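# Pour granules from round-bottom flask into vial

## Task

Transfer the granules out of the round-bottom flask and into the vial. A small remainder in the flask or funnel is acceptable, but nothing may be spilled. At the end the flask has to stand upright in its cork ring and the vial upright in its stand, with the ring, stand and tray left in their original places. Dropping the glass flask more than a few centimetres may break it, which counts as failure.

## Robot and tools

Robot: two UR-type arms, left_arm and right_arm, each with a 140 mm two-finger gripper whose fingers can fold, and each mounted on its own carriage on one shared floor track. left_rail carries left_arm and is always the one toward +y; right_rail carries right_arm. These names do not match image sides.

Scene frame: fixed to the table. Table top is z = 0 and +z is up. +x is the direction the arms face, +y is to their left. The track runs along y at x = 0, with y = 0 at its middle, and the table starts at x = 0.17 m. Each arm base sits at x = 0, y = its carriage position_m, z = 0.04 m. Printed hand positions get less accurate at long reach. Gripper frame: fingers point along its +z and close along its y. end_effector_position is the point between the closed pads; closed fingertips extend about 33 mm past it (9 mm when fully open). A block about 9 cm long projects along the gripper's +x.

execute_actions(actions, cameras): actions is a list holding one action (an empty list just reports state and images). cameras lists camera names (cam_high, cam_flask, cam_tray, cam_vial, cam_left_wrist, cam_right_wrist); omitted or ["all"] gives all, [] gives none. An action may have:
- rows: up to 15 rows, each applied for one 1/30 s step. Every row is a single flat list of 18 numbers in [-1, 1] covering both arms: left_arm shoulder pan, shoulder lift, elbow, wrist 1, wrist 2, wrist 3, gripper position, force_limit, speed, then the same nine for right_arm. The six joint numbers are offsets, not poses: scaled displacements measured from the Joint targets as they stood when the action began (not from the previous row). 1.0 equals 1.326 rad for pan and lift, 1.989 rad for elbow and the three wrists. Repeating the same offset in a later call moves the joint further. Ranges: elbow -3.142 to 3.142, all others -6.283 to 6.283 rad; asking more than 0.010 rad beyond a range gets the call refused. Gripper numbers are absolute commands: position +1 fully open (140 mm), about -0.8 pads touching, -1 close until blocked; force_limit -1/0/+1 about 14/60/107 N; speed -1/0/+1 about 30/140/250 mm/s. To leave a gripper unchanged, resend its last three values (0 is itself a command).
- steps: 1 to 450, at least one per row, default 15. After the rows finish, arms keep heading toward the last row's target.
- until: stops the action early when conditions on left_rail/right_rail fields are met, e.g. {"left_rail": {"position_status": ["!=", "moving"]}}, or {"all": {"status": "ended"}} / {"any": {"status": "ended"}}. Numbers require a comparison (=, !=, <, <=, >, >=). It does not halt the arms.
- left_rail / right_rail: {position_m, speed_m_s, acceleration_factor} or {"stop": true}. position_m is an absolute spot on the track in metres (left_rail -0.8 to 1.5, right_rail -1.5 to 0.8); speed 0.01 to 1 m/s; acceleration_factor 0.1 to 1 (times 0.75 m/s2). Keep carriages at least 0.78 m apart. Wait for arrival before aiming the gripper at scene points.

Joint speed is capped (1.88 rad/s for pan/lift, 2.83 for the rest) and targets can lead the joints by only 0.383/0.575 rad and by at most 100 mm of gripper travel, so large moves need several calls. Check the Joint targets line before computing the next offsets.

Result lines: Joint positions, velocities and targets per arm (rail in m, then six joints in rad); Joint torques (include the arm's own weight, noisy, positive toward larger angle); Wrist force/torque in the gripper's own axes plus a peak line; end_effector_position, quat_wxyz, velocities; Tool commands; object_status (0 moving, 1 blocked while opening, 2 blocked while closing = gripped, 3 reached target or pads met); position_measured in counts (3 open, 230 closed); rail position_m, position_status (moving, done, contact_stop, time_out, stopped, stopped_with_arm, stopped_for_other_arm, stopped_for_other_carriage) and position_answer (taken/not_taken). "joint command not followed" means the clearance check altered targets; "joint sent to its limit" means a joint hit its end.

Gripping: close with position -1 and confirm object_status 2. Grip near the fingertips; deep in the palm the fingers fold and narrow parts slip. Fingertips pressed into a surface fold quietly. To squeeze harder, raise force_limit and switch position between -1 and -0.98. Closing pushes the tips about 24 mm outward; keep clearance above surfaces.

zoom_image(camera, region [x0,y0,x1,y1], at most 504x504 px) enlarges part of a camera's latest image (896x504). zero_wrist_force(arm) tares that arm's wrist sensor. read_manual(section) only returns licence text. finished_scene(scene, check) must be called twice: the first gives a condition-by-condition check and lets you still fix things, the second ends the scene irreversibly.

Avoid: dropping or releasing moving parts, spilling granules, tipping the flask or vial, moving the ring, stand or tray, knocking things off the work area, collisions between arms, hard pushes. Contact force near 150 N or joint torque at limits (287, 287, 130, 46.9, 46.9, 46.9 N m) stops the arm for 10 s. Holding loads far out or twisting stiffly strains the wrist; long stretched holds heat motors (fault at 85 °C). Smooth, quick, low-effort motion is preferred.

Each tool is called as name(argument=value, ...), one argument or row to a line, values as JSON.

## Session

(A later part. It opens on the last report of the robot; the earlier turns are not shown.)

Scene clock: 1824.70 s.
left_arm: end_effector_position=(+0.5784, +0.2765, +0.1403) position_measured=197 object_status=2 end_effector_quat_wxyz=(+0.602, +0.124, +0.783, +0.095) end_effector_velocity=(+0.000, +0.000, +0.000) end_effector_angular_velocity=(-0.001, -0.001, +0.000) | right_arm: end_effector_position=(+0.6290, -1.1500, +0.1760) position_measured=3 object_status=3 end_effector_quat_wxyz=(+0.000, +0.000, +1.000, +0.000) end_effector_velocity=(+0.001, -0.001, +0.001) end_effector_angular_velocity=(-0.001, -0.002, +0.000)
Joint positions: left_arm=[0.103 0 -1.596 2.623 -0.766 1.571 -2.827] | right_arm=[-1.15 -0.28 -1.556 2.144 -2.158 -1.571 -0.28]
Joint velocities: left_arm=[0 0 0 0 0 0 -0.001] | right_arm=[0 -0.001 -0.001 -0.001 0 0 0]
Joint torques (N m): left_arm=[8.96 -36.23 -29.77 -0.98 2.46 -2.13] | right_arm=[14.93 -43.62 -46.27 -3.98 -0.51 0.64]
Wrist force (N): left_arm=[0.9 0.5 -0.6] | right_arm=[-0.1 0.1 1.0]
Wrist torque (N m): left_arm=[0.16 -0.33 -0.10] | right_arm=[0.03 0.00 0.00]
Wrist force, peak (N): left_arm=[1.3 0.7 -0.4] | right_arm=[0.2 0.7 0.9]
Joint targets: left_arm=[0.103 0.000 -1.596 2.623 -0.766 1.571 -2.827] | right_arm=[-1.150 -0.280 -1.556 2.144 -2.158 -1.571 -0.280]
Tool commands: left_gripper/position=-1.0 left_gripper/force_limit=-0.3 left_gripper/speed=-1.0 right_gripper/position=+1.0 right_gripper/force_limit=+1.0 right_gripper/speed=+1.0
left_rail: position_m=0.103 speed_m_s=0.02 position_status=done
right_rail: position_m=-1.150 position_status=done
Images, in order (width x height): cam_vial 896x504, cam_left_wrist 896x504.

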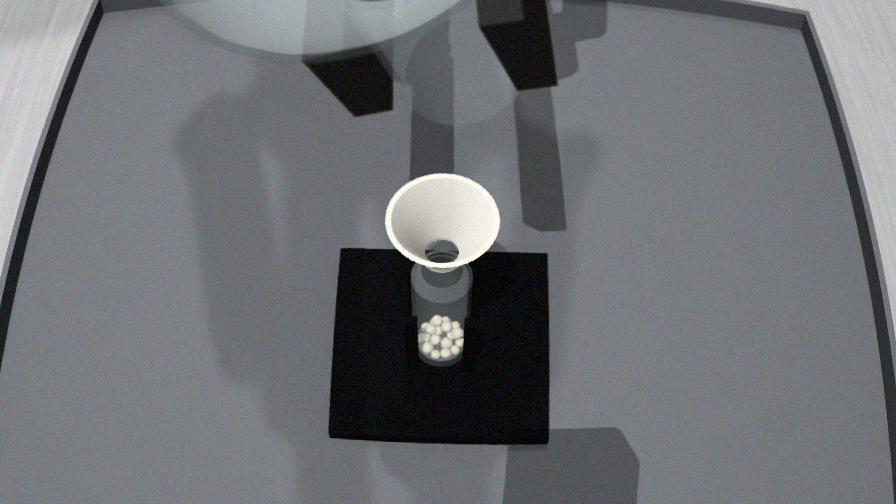

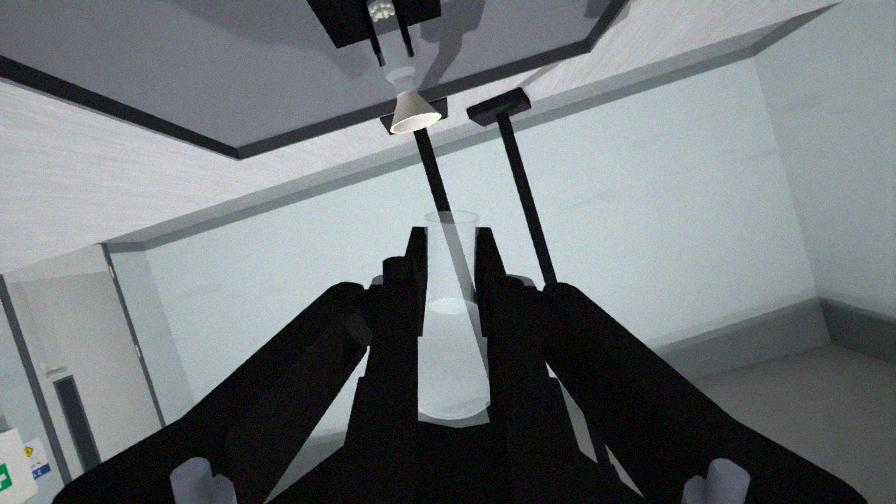

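execute_actions(
  actions=[
    {"rows":[[0,-0.000395,-0.000096,0.000360,0,0.001350,-1,-0.3,-1,0,0,0,0,0,0,1,1,1],[0,-0.002809,-0.000684,0.002557,0,0.009603,-1,-0.3,-1,0,0,0,0,0,0,1,1,1],[0,-0.008470,-0.002064,0.007710,0,0.028960,-1,-0.3,-1,0,0,0,0,0,0,1,1,1],[0,-0.017832,-0.004345,0.016232,0,0.060971,-1,-0.3,-1,0,0,0,0,0,0,1,1,1],[0,-0.030705,-0.007481,0.027950,0,0.104987,-1,-0.3,-1,0,0,0,0,0,0,1,1,1],[0,-0.046430,-0.011312,0.042265,0,0.158756,-1,-0.3,-1,0,0,0,0,0,0,1,1,1],[0,-0.064028,-0.015600,0.058285,0,0.218927,-1,-0.3,-1,0,0,0,0,0,0,1,1,1],[0,-0.082255,-0.020040,0.074876,0,0.281249,-1,-0.3,-1,0,0,0,0,0,0,1,1,1],[0,-0.099853,-0.024328,0.090896,0,0.341420,-1,-0.3,-1,0,0,0,0,0,0,1,1,1],[0,-0.115578,-0.028159,0.105211,0,0.395189,-1,-0.3,-1,0,0,0,0,0,0,1,1,1],[0,-0.128451,-0.031295,0.116929,0,0.439205,-1,-0.3,-1,0,0,0,0,0,0,1,1,1],[0,-0.137813,-0.033576,0.125451,0,0.471216,-1,-0.3,-1,0,0,0,0,0,0,1,1,1],[0,-0.143474,-0.034956,0.130604,0,0.490573,-1,-0.3,-1,0,0,0,0,0,0,1,1,1],[0,-0.145888,-0.035544,0.132801,0,0.498826,-1,-0.3,-1,0,0,0,0,0,0,1,1,1],[0,-0.146283,-0.035640,0.133161,0,0.500176,-1,-0.3,-1,0,0,0,0,0,0,1,1,1]],"steps":20},
  ],
  cameras=["cam_vial", "cam_left_wrist"],
)

Scene clock: 1856.97 s.
left_arm: end_effector_position=(+0.5784, +0.2765, +0.2202) position_measured=197 object_status=2 end_effector_quat_wxyz=(+0.483, +0.483, +0.629, +0.370) end_effector_velocity=(+0.001, -0.001, +0.001) end_effector_angular_velocity=(+0.005, -0.001, -0.003) | right_arm: end_effector_position=(+0.6290, -1.1500, +0.1760) position_measured=3 object_status=3 end_effector_quat_wxyz=(+0.000, +0.000, +1.000, +0.000) end_effector_velocity=(+0.000, +0.001, +0.001) end_effector_angular_velocity=(+0.002, -0.001, +0.000)
Joint positions: left_arm=[0.103 0 -1.79 2.552 -0.501 1.571 -1.833] | right_arm=[-1.15 -0.28 -1.556 2.144 -2.158 -1.571 -0.28]
Joint velocities: left_arm=[0 -0.001 -0.001 -0.001 0.001 0.001 0.005] | right_arm=[0 0 -0.002 0 0.001 0.003 0]
Joint torques (N m): left_arm=[9.52 -26.89 -45.37 -0.28 2.15 2.96] | right_arm=[14.11 -43.37 -45.03 -3.81 -0.16 0.88]
Wrist force (N): left_arm=[0.5 -0.2 -0.3] | right_arm=[0.2 0.6 0.4]
Wrist torque (N m): left_arm=[0.14 -0.15 -0.01] | right_arm=[0.13 -0.05 0.00]
Wrist force, peak (N): left_arm=[2.7 -0.5 0.1] | right_arm=[0.1 0.8 1.0]
Joint targets: left_arm=[0.103 0.000 -1.790 2.552 -0.501 1.571 -1.833] | right_arm=[-1.150 -0.280 -1.556 2.144 -2.158 -1.571 -0.280]
left_rail: position_m=0.103 speed_m_s=0.02 position_status=done
right_rail: position_m=-1.150 position_status=done
Images, in order (width x height): cam_vial 896x504, cam_left_wrist 896x504.

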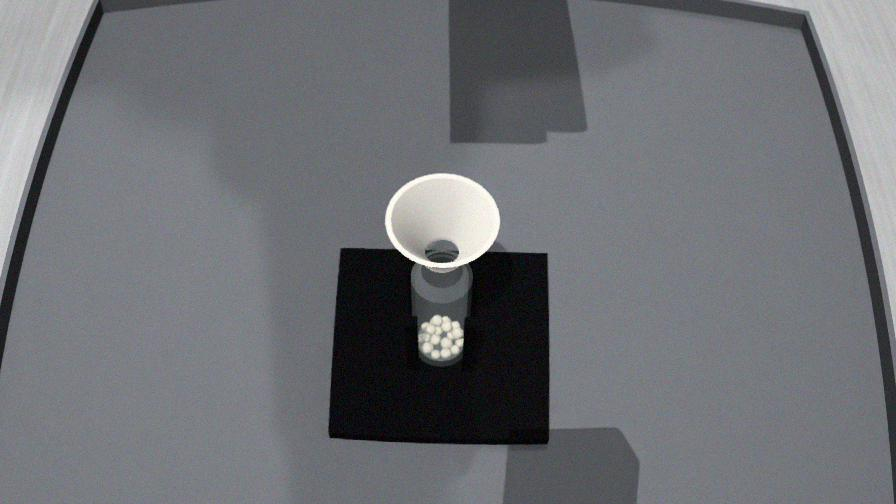

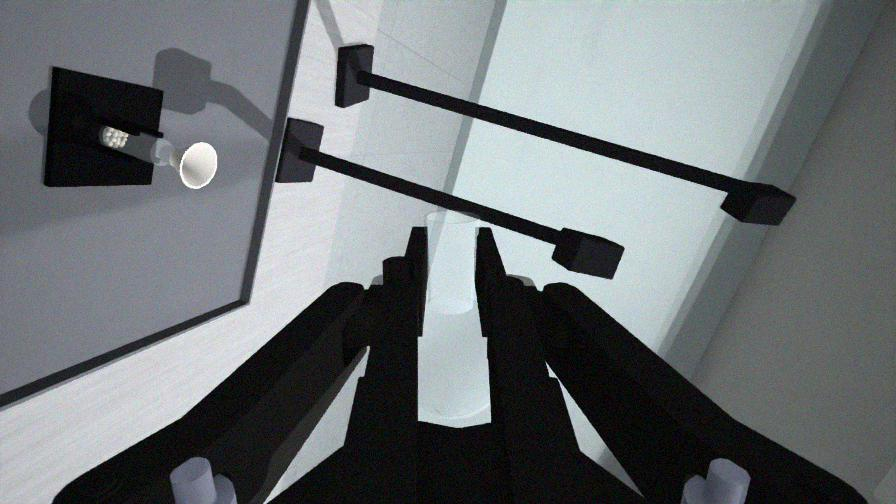

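execute_actions(
  actions=[
    {"left_rail":{"position_m":0.804,"speed_m_s":0.7,"acceleration_factor":0.8},"rows":[[0,-0.000170,0.000084,-0.000326,0,0.004,-1,-0.3,-1,0,0,0,0,0,0,1,1,1],[0,-0.001210,0.000596,-0.002317,0,0.016,-1,-0.3,-1,0,0,0,0,0,0,1,1,1],[0,-0.003650,0.001798,-0.006986,0,0.036,-1,-0.3,-1,0,0,0,0,0,0,1,1,1],[0,-0.007684,0.003786,-0.014708,0,0.066,-1,-0.3,-1,0,0,0,0,0,0,1,1,1],[0,-0.013231,0.006519,-0.025326,0,0.106,-1,-0.3,-1,0,0,0,0,0,0,1,1,1],[0,-0.020008,0.009857,-0.038296,0,0.153,-1,-0.3,-1,0,0,0,0,0,0,1,1,1],[0,-0.027591,0.013593,-0.052811,0,0.200,-1,-0.3,-1,0,0,0,0,0,0,1,1,1],[0,-0.035445,0.017463,-0.067845,0,0.247,-1,-0.3,-1,0,0,0,0,0,0,1,1,1],[0,-0.043028,0.021199,-0.082360,0,0.294,-1,-0.3,-1,0,0,0,0,0,0,1,1,1],[0,-0.049805,0.024537,-0.095330,0,0.341,-1,-0.3,-1,0,0,0,0,0,0,1,1,1],[0,-0.055352,0.027270,-0.105948,0,0.388,-1,-0.3,-1,0,0,0,0,0,0,1,1,1],[0,-0.059386,0.029258,-0.113670,0,0.435,-1,-0.3,-1,0,0,0,0,0,0,1,1,1],[0,-0.061826,0.030460,-0.118339,0,0.482,-1,-0.3,-1,0,0,0,0,0,0,1,1,1],[0,-0.062866,0.030972,-0.120330,0,0.529,-1,-0.3,-1,0,0,0,0,0,0,1,1,1],[0,-0.063036,0.031056,-0.120656,0,0.921365,-1,-0.3,-1,0,0,0,0,0,0,1,1,1]],"steps":80,"until":{"any":{"status":"ended"}}},
  ],
  cameras=["cam_flask", "cam_left_wrist", "cam_vial"],
)

Scene clock: 1918.17 s.
left_arm: end_effector_position=(+0.5800, +0.9777, +0.3002) position_measured=197 object_status=2 end_effector_quat_wxyz=(+0.000, +0.707, +0.000, +0.707) end_effector_velocity=(+0.000, +0.002, +0.001) end_effector_angular_velocity=(-0.001, -0.001, +0.001) | right_arm: end_effector_position=(+0.6290, -1.1500, +0.1760) position_measured=3 object_status=3 end_effector_quat_wxyz=(+0.000, +0.000, +1.000, +0.000) end_effector_velocity=(+0.001, +0.000, +0.001) end_effector_angular_velocity=(-0.001, -0.002, +0.001)
Joint positions: left_arm=[0.804 0 -1.873 2.614 -0.741 1.571 0] | right_arm=[-1.15 -0.28 -1.556 2.144 -2.158 -1.571 -0.281]
Joint velocities: left_arm=[0.001 0.001 0 0 0 0 -0.001] | right_arm=[0 0.001 -0.001 -0.001 0 0 -0.001]
Joint torques (N m): left_arm=[9.8 -23.68 -25.46 -4.95 2.22 3.37] | right_arm=[12.99 -43.4 -45.17 -4 -0.29 0.73]
Wrist force (N): left_arm=[-2.1 -0.8 0.5] | right_arm=[-0.2 0.5 0.5]
Wrist torque (N m): left_arm=[0.03 0.17 -0.08] | right_arm=[0.12 0.04 0.01]
Wrist force, peak (N): left_arm=[-1.5 -2.5 0.6] | right_arm=[0.0 0.7 0.8]
Joint targets: left_arm=[0.804 0.000 -1.873 2.614 -0.741 1.571 0.000] | right_arm=[-1.150 -0.280 -1.556 2.144 -2.158 -1.571 -0.280]
left_rail: position_m=0.804 speed_m_s=0.70 position_status=done
right_rail: position_m=-1.150 position_status=done
Images, in order (width x height): cam_flask 896x504, cam_vial 896x504, cam_left_wrist 896x504.

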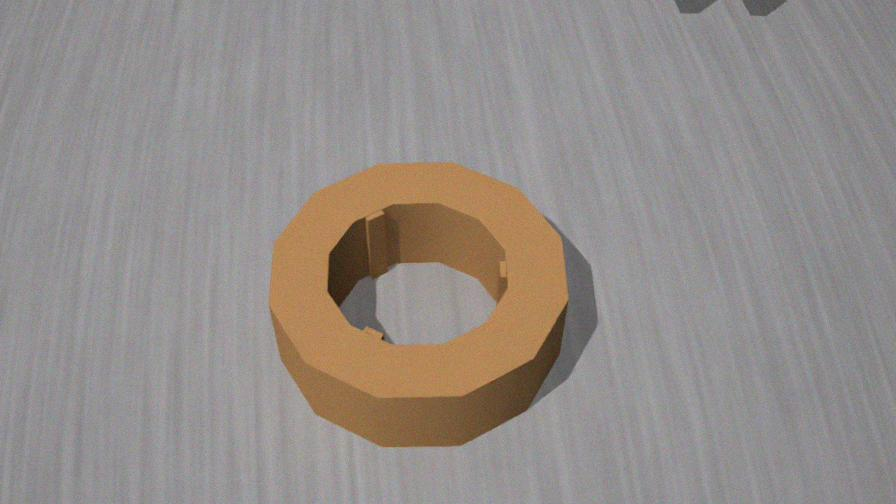

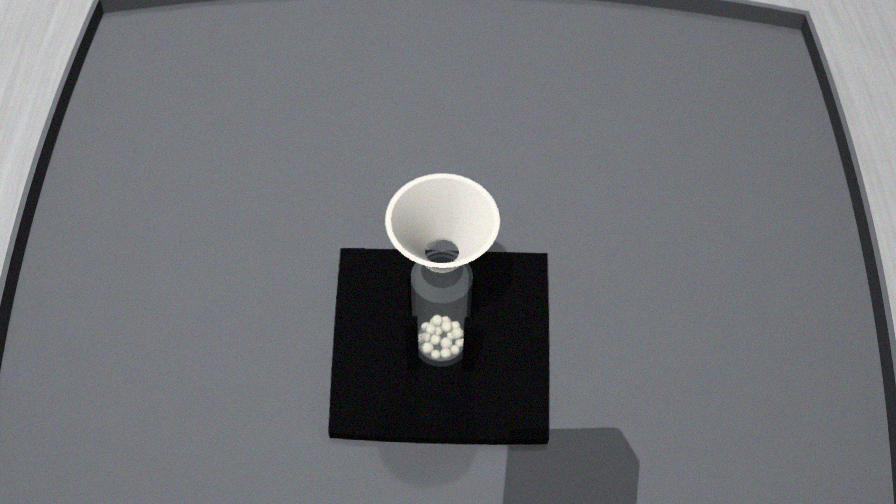

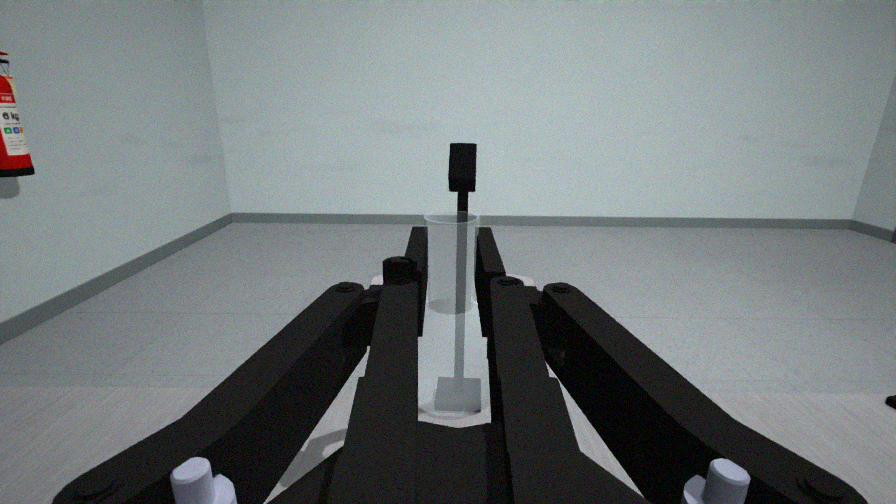

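execute_actions(
  actions=[
    {"rows":[[0,0.005347,0.000232,-0.003797,0,0,-1,-0.3,-1,0,0,0,0,0,0,1,1,1],[0,0.019607,0.000852,-0.013924,0,0,-1,-0.3,-1,0,0,0,0,0,0,1,1,1],[0,0.042783,0.001860,-0.030382,0,0,-1,-0.3,-1,0,0,0,0,0,0,1,1,1],[0,0.073980,0.003216,-0.052536,0,0,-1,-0.3,-1,0,0,0,0,0,0,1,1,1],[0,0.111415,0.004844,-0.079120,0,0,-1,-0.3,-1,0,0,0,0,0,0,1,1,1],[0,0.153307,0.006665,-0.108869,0,0,-1,-0.3,-1,0,0,0,0,0,0,1,1,1],[0,0.197872,0.008602,-0.140517,0,0,-1,-0.3,-1,0,0,0,0,0,0,1,1,1],[0,0.243328,0.010578,-0.172797,0,0,-1,-0.3,-1,0,0,0,0,0,0,1,1,1],[0,0.287894,0.012516,-0.204445,0,0,-1,-0.3,-1,0,0,0,0,0,0,1,1,1],[0,0.329785,0.014337,-0.234194,0,0,-1,-0.3,-1,0,0,0,0,0,0,1,1,1],[0,0.367221,0.015964,-0.260778,0,0,-1,-0.3,-1,0,0,0,0,0,0,1,1,1],[0,0.398418,0.017320,-0.282932,0,0,-1,-0.3,-1,0,0,0,0,0,0,1,1,1],[0,0.421594,0.018328,-0.299391,0,0,-1,-0.3,-1,0,0,0,0,0,0,1,1,1],[0,0.435853,0.018948,-0.309517,0,0,-1,-0.3,-1,0,0,0,0,0,0,1,1,1],[0,0.441196,0.019180,-0.313311,0,0,-1,-0.3,-1,0,0,0,0,0,0,1,1,1]],"steps":20},
  ],
  cameras=["cam_flask", "cam_left_wrist"],
)

Scene clock: 1958.13 s.
left_arm: end_effector_position=(+0.6290, +0.9779, +0.1302) position_measured=197 object_status=2 end_effector_quat_wxyz=(+0.000, +0.707, +0.000, +0.707) end_effector_velocity=(+0.000, +0.000, -0.001) end_effector_angular_velocity=(-0.001, +0.001, -0.001) | right_arm: end_effector_position=(+0.6290, -1.1500, +0.1760) position_measured=3 object_status=3 end_effector_quat_wxyz=(+0.000, +0.000, +1.000, +0.000) end_effector_velocity=(+0.002, -0.001, +0.001) end_effector_angular_velocity=(-0.001, -0.002, +0.000)
Joint positions: left_arm=[0.804 0 -1.289 2.652 -1.364 1.571 0] | right_arm=[-1.15 -0.28 -1.556 2.144 -2.158 -1.571 -0.28]
Joint velocities: left_arm=[0 0 0.004 0 -0.003 0 -0.001] | right_arm=[0 0 0.001 -0.002 -0.001 0 0]
Joint torques (N m): left_arm=[8.43 -28.08 -0.19 -5.52 1.91 3.16] | right_arm=[14.34 -41.62 -45.27 -4.08 -0.24 1.16]
Wrist force (N): left_arm=[-2.1 -0.8 0.5] | right_arm=[0.2 0.5 0.7]
Wrist torque (N m): left_arm=[0.00 0.19 -0.04] | right_arm=[0.11 -0.05 0.00]
Wrist force, peak (N): left_arm=[-5.9 -0.9 1.7] | right_arm=[0.4 0.7 0.9]
Joint targets: left_arm=[0.804 0.000 -1.288 2.652 -1.364 1.571 0.000] | right_arm=[-1.150 -0.280 -1.556 2.144 -2.158 -1.571 -0.280]
left_rail: position_m=0.804 speed_m_s=0.70 position_status=done
right_rail: position_m=-1.150 position_status=done
Images, in order (width x height): cam_flask 896x504, cam_left_wrist 896x504.

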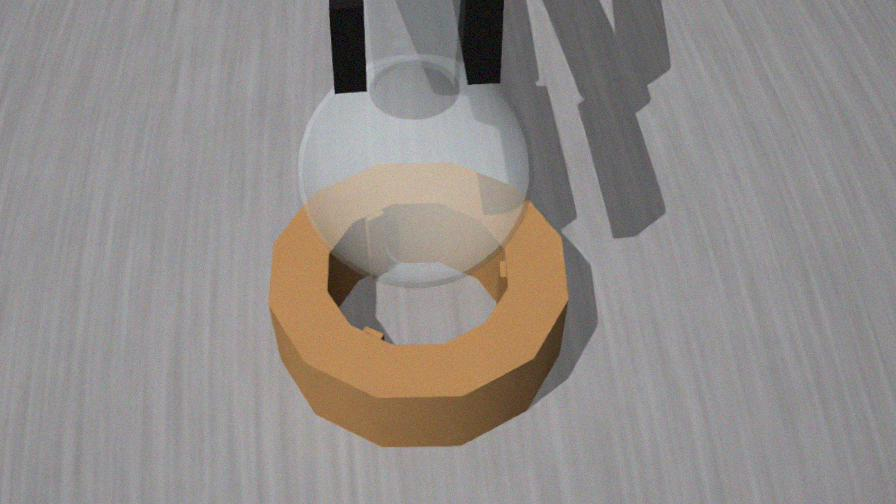

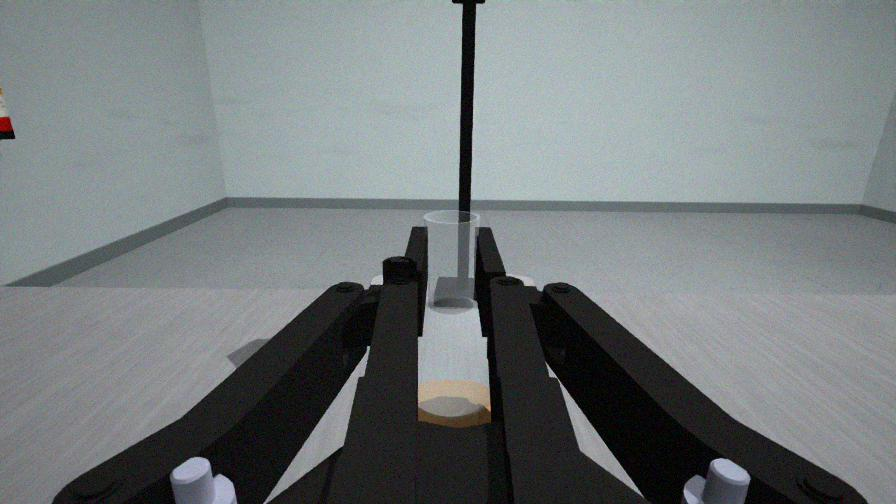

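execute_actions(
  actions=[
    {"rows":[[0,0.000172,0.000004,-0.000118,0,0,-1,-0.3,-1,0,0,0,0,0,0,1,1,1],[0,0.001223,0.000026,-0.000841,0,0,-1,-0.3,-1,0,0,0,0,0,0,1,1,1],[0,0.003688,0.000077,-0.002536,0,0,-1,-0.3,-1,0,0,0,0,0,0,1,1,1],[0,0.007765,0.000162,-0.005339,0,0,-1,-0.3,-1,0,0,0,0,0,0,1,1,1],[0,0.013371,0.000279,-0.009194,0,0,-1,-0.3,-1,0,0,0,0,0,0,1,1,1],[0,0.020218,0.000422,-0.013902,0,0,-1,-0.3,-1,0,0,0,0,0,0,1,1,1],[0,0.027881,0.000582,-0.019171,0,0,-1,-0.3,-1,0,0,0,0,0,0,1,1,1],[0,0.035819,0.000748,-0.024629,0,0,-1,-0.3,-1,0,0,0,0,0,0,1,1,1],[0,0.043482,0.000908,-0.029898,0,0,-1,-0.3,-1,0,0,0,0,0,0,1,1,1],[0,0.050329,0.001051,-0.034606,0,0,-1,-0.3,-1,0,0,0,0,0,0,1,1,1],[0,0.055935,0.001168,-0.038461,0,0,-1,-0.3,-1,0,0,0,0,0,0,1,1,1],[0,0.060012,0.001253,-0.041264,0,0,-1,-0.3,-1,0,0,0,0,0,0,1,1,1],[0,0.062477,0.001304,-0.042959,0,0,-1,-0.3,-1,0,0,0,0,0,0,1,1,1],[0,0.063528,0.001326,-0.043682,0,0,-1,-0.3,-1,0,0,0,0,0,0,1,1,1],[0,0.063700,0.001330,-0.043800,0,0,-1,-0.3,-1,0,0,0,0,0,0,1,1,1]],"steps":20},
  ],
  cameras=["cam_flask", "cam_left_wrist"],
)

Scene clock: 1984.57 s.
left_arm: end_effector_position=(+0.6289, +0.9779, +0.1056) position_measured=197 object_status=2 end_effector_quat_wxyz=(+0.000, +0.707, +0.000, +0.707) end_effector_velocity=(+0.000, +0.000, -0.001) end_effector_angular_velocity=(+0.000, +0.000, +0.001) | right_arm: end_effector_position=(+0.6290, -1.1500, +0.1760) position_measured=3 object_status=3 end_effector_quat_wxyz=(+0.000, +0.000, +1.000, +0.000) end_effector_velocity=(+0.000, -0.001, +0.000) end_effector_angular_velocity=(+0.000, +0.000, -0.003)
Joint positions: left_arm=[0.804 0 -1.204 2.655 -1.451 1.571 0] | right_arm=[-1.15 -0.28 -1.556 2.144 -2.158 -1.571 -0.28]
Joint velocities: left_arm=[0 0 0.003 0 -0.003 -0.001 0] | right_arm=[0 -0.002 -0.001 -0.001 0.001 0 0]
Joint torques (N m): left_arm=[6.29 -34.37 3.09 -5.75 2.05 2.91] | right_arm=[14.18 -44.21 -44.85 -3.56 -0.53 1.23]
Wrist force (N): left_arm=[-1.9 -0.7 0.5] | right_arm=[0.0 0.5 0.6]
Wrist torque (N m): left_arm=[0.03 0.13 -0.09] | right_arm=[0.11 -0.01 0.01]
Wrist force, peak (N): left_arm=[-2.8 -0.7 0.5] | right_arm=[0.1 0.8 1.1]
Joint targets: left_arm=[0.804 0.000 -1.204 2.655 -1.451 1.571 0.000] | right_arm=[-1.150 -0.280 -1.556 2.144 -2.158 -1.571 -0.280]
left_rail: position_m=0.804 speed_m_s=0.70 position_status=done
right_rail: position_m=-1.150 position_status=done
Images, in order (width x height): cam_flask 896x504, cam_left_wrist 896x504.

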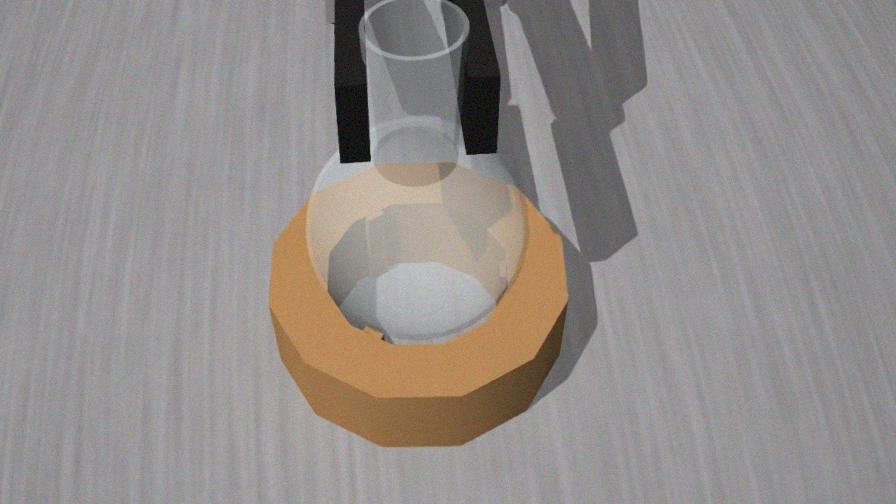

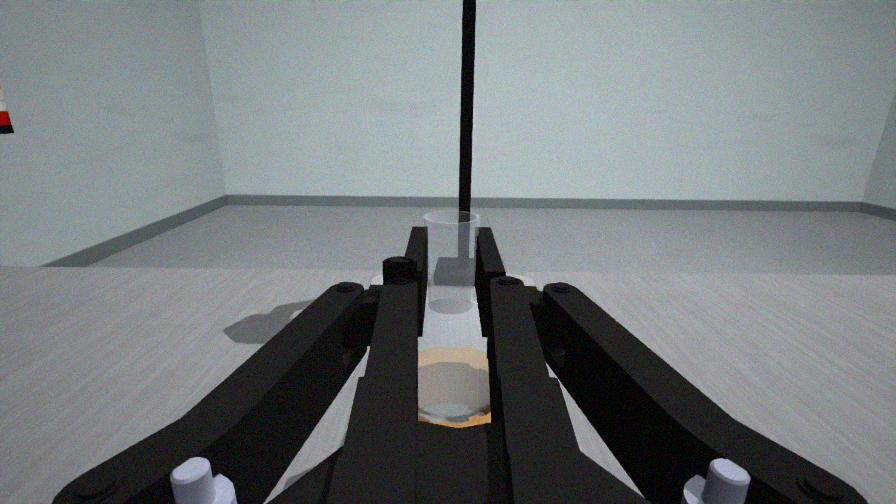

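execute_actions(
  actions=[
    {"rows":[[0,0.00043,0.00001,-0.00030,0,0,-1,-0.3,-1,0,0,0,0,0,0,1,1,1],[0,0.00086,0.00002,-0.00059,0,0,-1,-0.3,-1,0,0,0,0,0,0,1,1,1],[0,0.00130,0.00003,-0.00089,0,0,-1,-0.3,-1,0,0,0,0,0,0,1,1,1],[0,0.00173,0.00003,-0.00119,0,0,-1,-0.3,-1,0,0,0,0,0,0,1,1,1],[0,0.00216,0.00004,-0.00148,0,0,-1,-0.3,-1,0,0,0,0,0,0,1,1,1],[0,0.00259,0.00005,-0.00178,0,0,-1,-0.3,-1,0,0,0,0,0,0,1,1,1]],"steps":10},
  ],
  cameras=["cam_flask"],
)

Scene clock: 1993.33 s.
left_arm: end_effector_position=(+0.6289, +0.9779, +0.1046) position_measured=197 object_status=2 end_effector_quat_wxyz=(+0.000, +0.707, +0.000, +0.707) end_effector_velocity=(+0.000, +0.000, -0.001) end_effector_angular_velocity=(-0.001, +0.001, +0.000) | right_arm: end_effector_position=(+0.6290, -1.1500, +0.1760) position_measured=3 object_status=3 end_effector_quat_wxyz=(+0.000, +0.000, +1.000, +0.000) end_effector_velocity=(+0.000, -0.001, +0.000) end_effector_angular_velocity=(+0.000, +0.000, -0.002)
Joint positions: left_arm=[0.804 0 -1.201 2.655 -1.455 1.571 0] | right_arm=[-1.15 -0.28 -1.556 2.144 -2.158 -1.571 -0.28]
Joint velocities: left_arm=[0 0 0.001 0 -0.001 0 -0.001] | right_arm=[0 -0.002 0 0 -0.001 0 0]
Joint torques (N m): left_arm=[2.98 -28.82 3.72 -5.01 2.22 3.14] | right_arm=[14.83 -39.7 -45 -4.09 -0.1 1.05]
Wrist force (N): left_arm=[0.3 -0.6 0.3] | right_arm=[-0.4 0.5 0.7]
Wrist torque (N m): left_arm=[0.03 0.19 -0.09] | right_arm=[0.12 0.07 0.00]
Wrist force, peak (N): left_arm=[-2.5 -0.8 1.0] | right_arm=[-0.1 0.7 1.1]
Joint targets: left_arm=[0.804 0.000 -1.200 2.655 -1.455 1.571 0.000] | right_arm=[-1.150 -0.280 -1.556 2.144 -2.158 -1.571 -0.280]
left_rail: position_m=0.804 speed_m_s=0.70 position_status=done
right_rail: position_m=-1.150 position_status=done
Images, in order (width x height): cam_flask 896x504.

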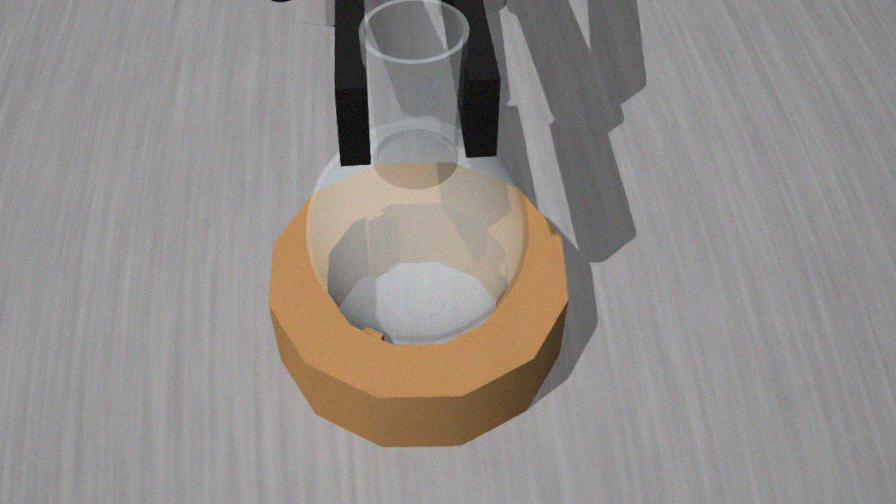

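execute_actions(
  actions=[
    {"rows":[[0,0,0,0,0,0,0.2,-0.3,-0.6,0,0,0,0,0,0,1,1,1]],"steps":24},
  ],
  cameras=["cam_flask"],
)

Scene clock: 2010.47 s.
left_arm: end_effector_position=(+0.6289, +0.9779, +0.1045) position_measured=104 object_status=3 end_effector_quat_wxyz=(+0.000, +0.707, +0.000, +0.707) end_effector_velocity=(+0.000, +0.000, +0.000) end_effector_angular_velocity=(+0.000, -0.001, +0.000) | right_arm: end_effector_position=(+0.6290, -1.1500, +0.1760) position_measured=3 object_status=3 end_effector_quat_wxyz=(+0.000, +0.000, +1.000, +0.000) end_effector_velocity=(+0.000, +0.000, -0.001) end_effector_angular_velocity=(+0.000, +0.001, +0.000)
Joint positions: left_arm=[0.804 0 -1.2 2.655 -1.455 1.571 0] | right_arm=[-1.15 -0.28 -1.556 2.144 -2.158 -1.571 -0.28]
Joint velocities: left_arm=[0 0 0 0 -0.001 0 0] | right_arm=[0 0 0.001 0 0 0 0]
Joint torques (N m): left_arm=[0.87 -35.26 -1.89 -2.67 2.11 3.08] | right_arm=[14.37 -46.26 -44.44 -3.92 -0.3 1.12]
Wrist force (N): left_arm=[-1.6 -0.8 0.4] | right_arm=[-0.1 0.1 0.8]
Wrist torque (N m): left_arm=[0.02 0.19 -0.09] | right_arm=[0.02 0.02 0.00]
Wrist force, peak (N): left_arm=[-1.8 -0.9 1.0] | right_arm=[0.0 0.6 1.1]
Joint targets: left_arm=[0.804 0.000 -1.200 2.655 -1.455 1.571 0.000] | right_arm=[-1.150 -0.280 -1.556 2.144 -2.158 -1.571 -0.280]
left_rail: position_m=0.804 speed_m_s=0.70 position_status=done
right_rail: position_m=-1.150 position_status=done
Images, in order (width x height): cam_flask 896x504.

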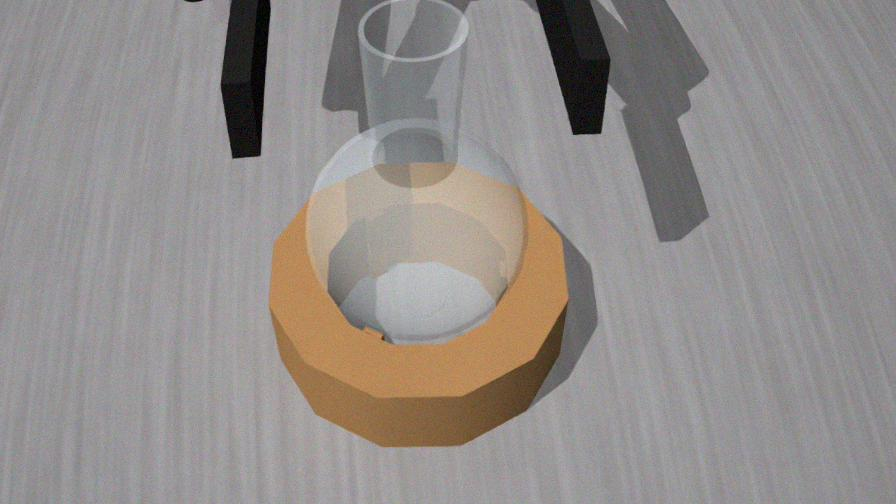

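execute_actions(
  actions=[
    {"rows":[[0,-0.000638,-0.000040,0.000465,0,0,0.2,-0.3,-0.6,0,0,0,0,0,0,1,1,1],[0,-0.004533,-0.000284,0.003306,0,0,0.2,-0.3,-0.6,0,0,0,0,0,0,1,1,1],[0,-0.013671,-0.000856,0.009970,0,0,0.2,-0.3,-0.6,0,0,0,0,0,0,1,1,1],[0,-0.028783,-0.001801,0.020990,0,0,0.2,-0.3,-0.6,0,0,0,0,0,0,1,1,1],[0,-0.049561,-0.003101,0.036144,0,0,0.2,-0.3,-0.6,0,0,0,0,0,0,1,1,1],[0,-0.074943,-0.004690,0.054654,0,0,0.2,-0.3,-0.6,0,0,0,0,0,0,1,1,1],[0,-0.103348,-0.006467,0.075369,0,0,0.2,-0.3,-0.6,0,0,0,0,0,0,1,1,1],[0,-0.132768,-0.008309,0.096825,0,0,0.2,-0.3,-0.6,0,0,0,0,0,0,1,1,1],[0,-0.161173,-0.010086,0.117540,0,0,0.2,-0.3,-0.6,0,0,0,0,0,0,1,1,1],[0,-0.186555,-0.011675,0.136050,0,0,0.2,-0.3,-0.6,0,0,0,0,0,0,1,1,1],[0,-0.207333,-0.012975,0.151204,0,0,0.2,-0.3,-0.6,0,0,0,0,0,0,1,1,1],[0,-0.222445,-0.013920,0.162224,0,0,0.2,-0.3,-0.6,0,0,0,0,0,0,1,1,1],[0,-0.231583,-0.014492,0.168888,0,0,0.2,-0.3,-0.6,0,0,0,0,0,0,1,1,1],[0,-0.235478,-0.014736,0.171729,0,0,0.2,-0.3,-0.6,0,0,0,0,0,0,1,1,1],[0,-0.236116,-0.014776,0.172194,0,0,0.2,-0.3,-0.6,0,0,0,0,0,0,1,1,1]],"steps":18},
  ],
)

Scene clock: 2041.60 s.
left_arm: end_effector_position=(+0.6290, +0.9779, +0.2002) position_measured=104 object_status=3 end_effector_quat_wxyz=(+0.000, +0.707, +0.000, +0.707) end_effector_velocity=(+0.000, +0.000, +0.001) end_effector_angular_velocity=(+0.002, -0.001, +0.001) | right_arm: end_effector_position=(+0.6290, -1.1500, +0.1760) position_measured=3 object_status=3 end_effector_quat_wxyz=(+0.000, +0.000, +1.000, +0.000) end_effector_velocity=(-0.001, +0.001, -0.001) end_effector_angular_velocity=(+0.001, +0.003, +0.001)
Joint positions: left_arm=[0.804 0 -1.513 2.625 -1.113 1.571 0] | right_arm=[-1.15 -0.281 -1.556 2.144 -2.158 -1.571 -0.28]
Joint velocities: left_arm=[0 0 -0.003 -0.001 0.003 -0.001 0.002] | right_arm=[0 0.001 0.001 0.001 0 0 0]
Joint torques (N m): left_arm=[-3.18 -40.4 -33.42 -0.83 2.12 2.96] | right_arm=[14.14 -41.7 -42.37 -3.59 -0.27 0.88]
Wrist force (N): left_arm=[-1.2 -0.6 0.9] | right_arm=[-0.1 0.4 0.6]
Wrist torque (N m): left_arm=[0.10 0.12 -0.08] | right_arm=[0.09 0.02 0.00]
Wrist force, peak (N): left_arm=[-3.8 -0.9 0.2] | right_arm=[0.3 0.5 1.0]
Joint targets: left_arm=[0.804 0.000 -1.513 2.625 -1.112 1.571 0.000] | right_arm=[-1.150 -0.280 -1.556 2.144 -2.158 -1.571 -0.280]
left_rail: position_m=0.804 speed_m_s=0.70 position_status=done
right_rail: position_m=-1.150 position_status=done

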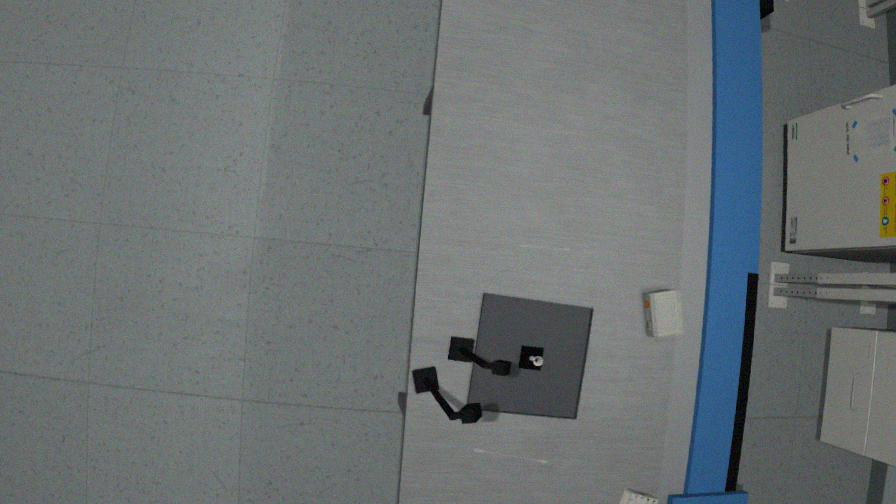

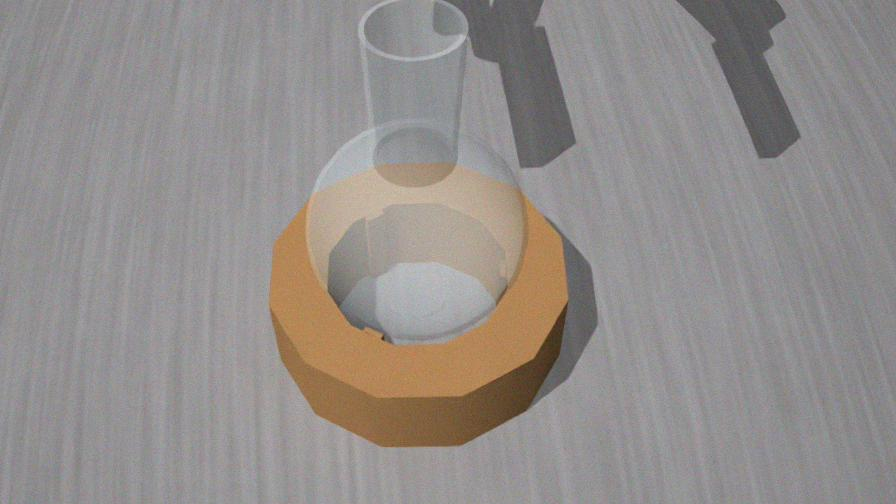

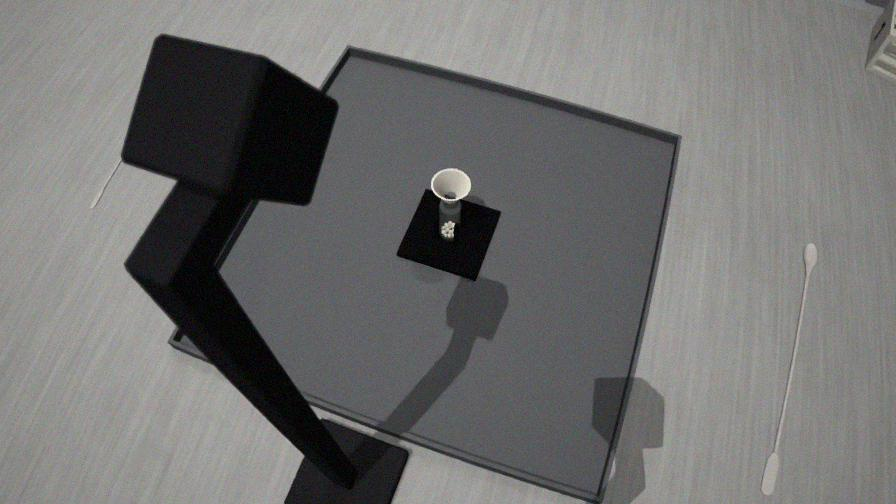

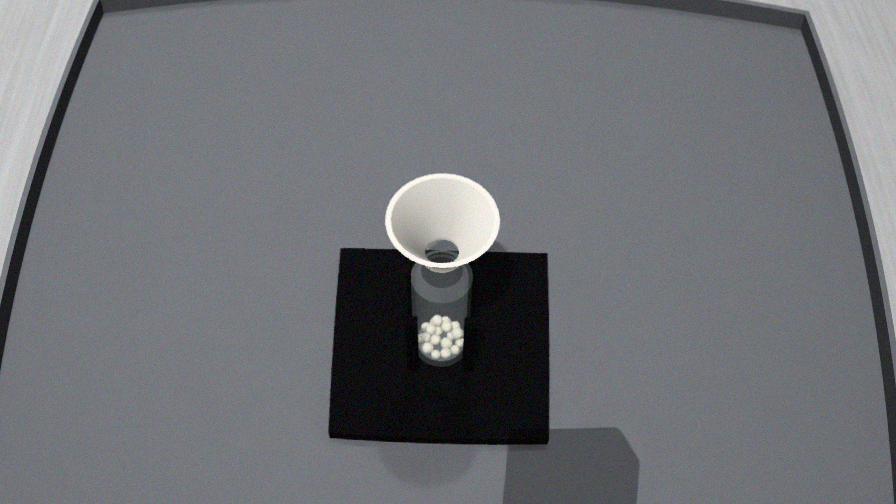

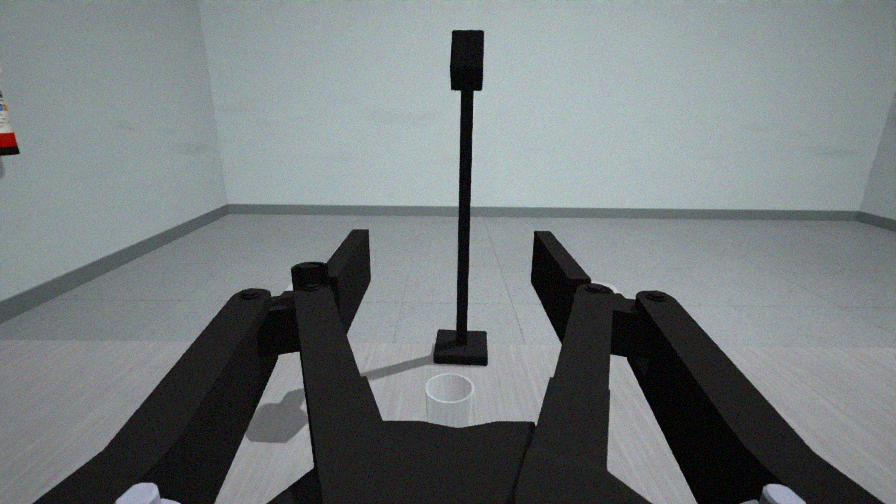

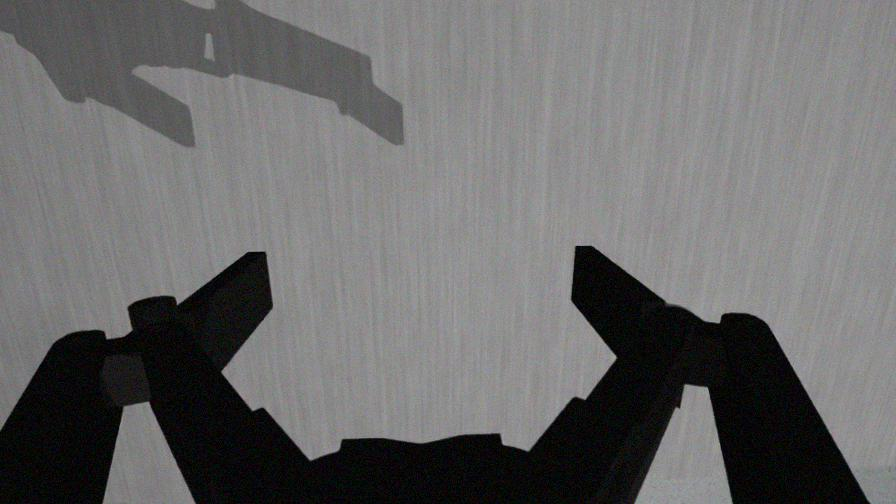

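zoom_image(
  camera="cam_vial",
  region=[300, 150, 600, 460],
)

zoom_image(
  camera="cam_tray",
  region=[330, 100, 690, 430],
)

zoom_image(
  camera="cam_flask",
  region=[200, 0, 640, 480],
)

Scaled by 1.626 from the camera's 896x504 image, which has a finer 1280x720 frame.

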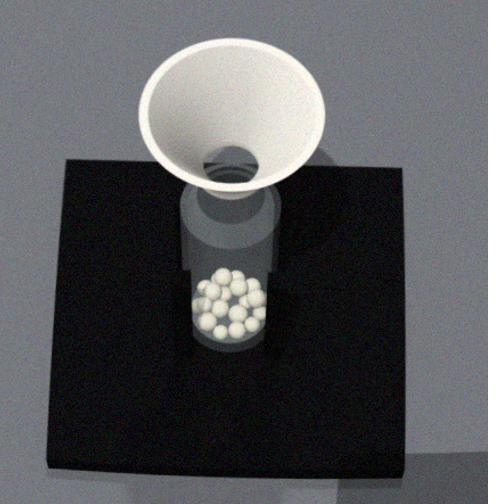

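Scaled by 1.400 from the camera's 896x504 image, which has a finer 1280x720 frame.

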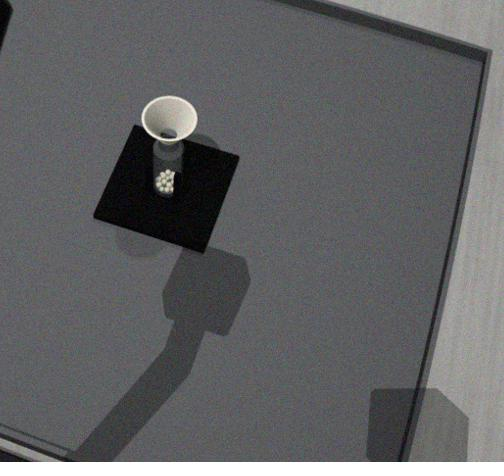

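Scaled by 1.050 from the camera's 896x504 image, which has a finer 1280x720 frame.

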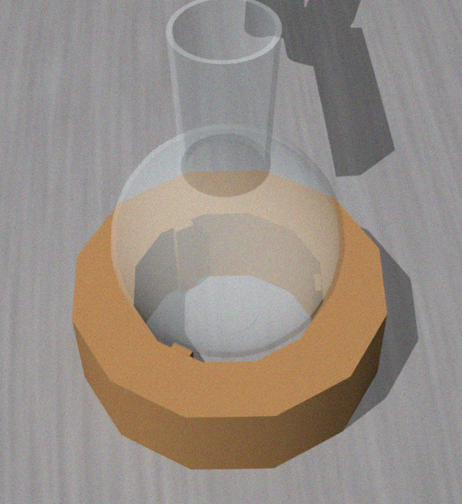

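finished_scene(
  scene=1,
  check="Granules in the vial: cam_vial and cam_tray (latest pictures, zoomed) show the pile of about 24 cream beads at the bottom of the vial; the funnel bowl and spout look empty. A bead hidden inside the spout can not be excluded, but a few may stay behind. Flask empty: cam_flask zoom shows the clear sphere and neck with no beads. Nothing spilt: the tray, the stand top and the table round the ring show no beads in cam_vial, cam_tray, cam_flask and cam_high; a bead hidden behind the stand's shadow or the camera foot would not be seen, but no bead was seen leaving the funnel during pouring. Flask upright in its ring: cam_flask shows the neck vertical, the sphere seated on the cork tabs, the gripper opened and lifted 95 mm above, wrist force had shown contact before release. Ring not moved: same place in cam_flask as before. Vial upright in its stand: cam_vial shows the vial, funnel and stand in the same pixels as before pouring. Tray not moved. Robot is clear of everything and at rest.",
)

This call ended nothing. Check each condition that your pictures could not show: look closer or test it, and mend what is not met. Then call finished_scene again.

zoom_image(
  camera="cam_high",
  region=[400, 270, 700, 504],
)

zoom_image(
  camera="cam_tray",
  region=[160, 30, 420, 350],
)

zoom_image(
  camera="cam_vial",
  region=[0, 0, 450, 504],
)

zoom_image(
  camera="cam_vial",
  region=[446, 0, 896, 504],
)

Scaled by 1.680 from the camera's 896x504 image, which has a finer 1280x720 frame.

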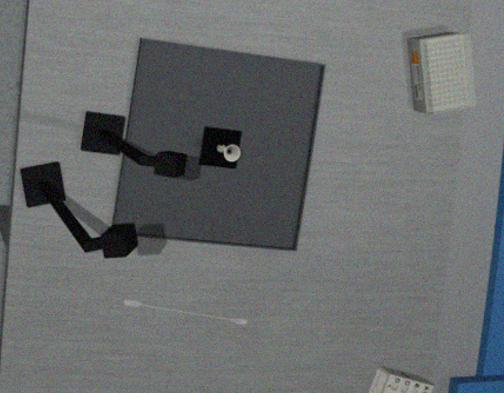

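Scaled by 1.575 from the camera's 896x504 image, which has a finer 1280x720 frame.

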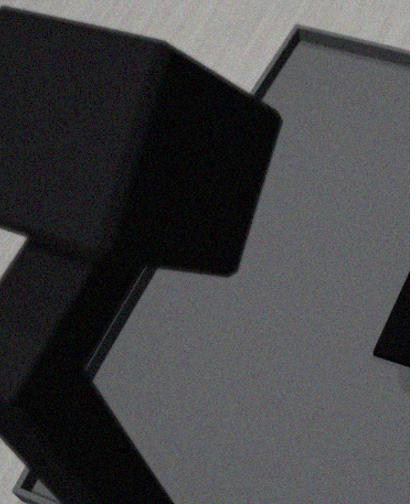

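Scaled by 1.000.

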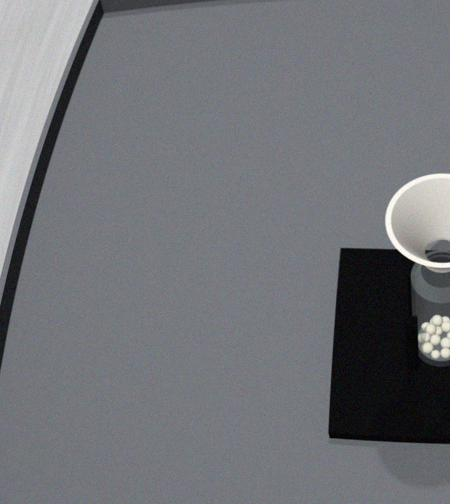

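Scaled by 1.000.

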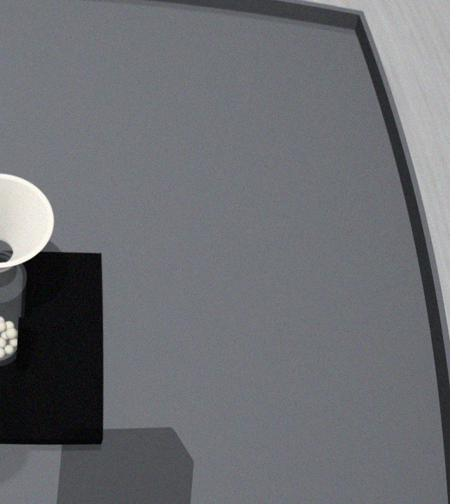

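finished_scene(
  scene=1,
  check="Second look with zooms of cam_high, cam_tray and cam_vial: no bead on the tray, the stand top, or the table; all beads lie in the vial; funnel empty and in place; vial upright in its stand; flask upright and empty in its cork ring with the gripper open and clear above it; ring, stand and tray are where they were. What stays unseen: the strip right behind the stand and behind the camera foot, but no bead left the funnel when pouring.",
)

The scene is finished: the task was done.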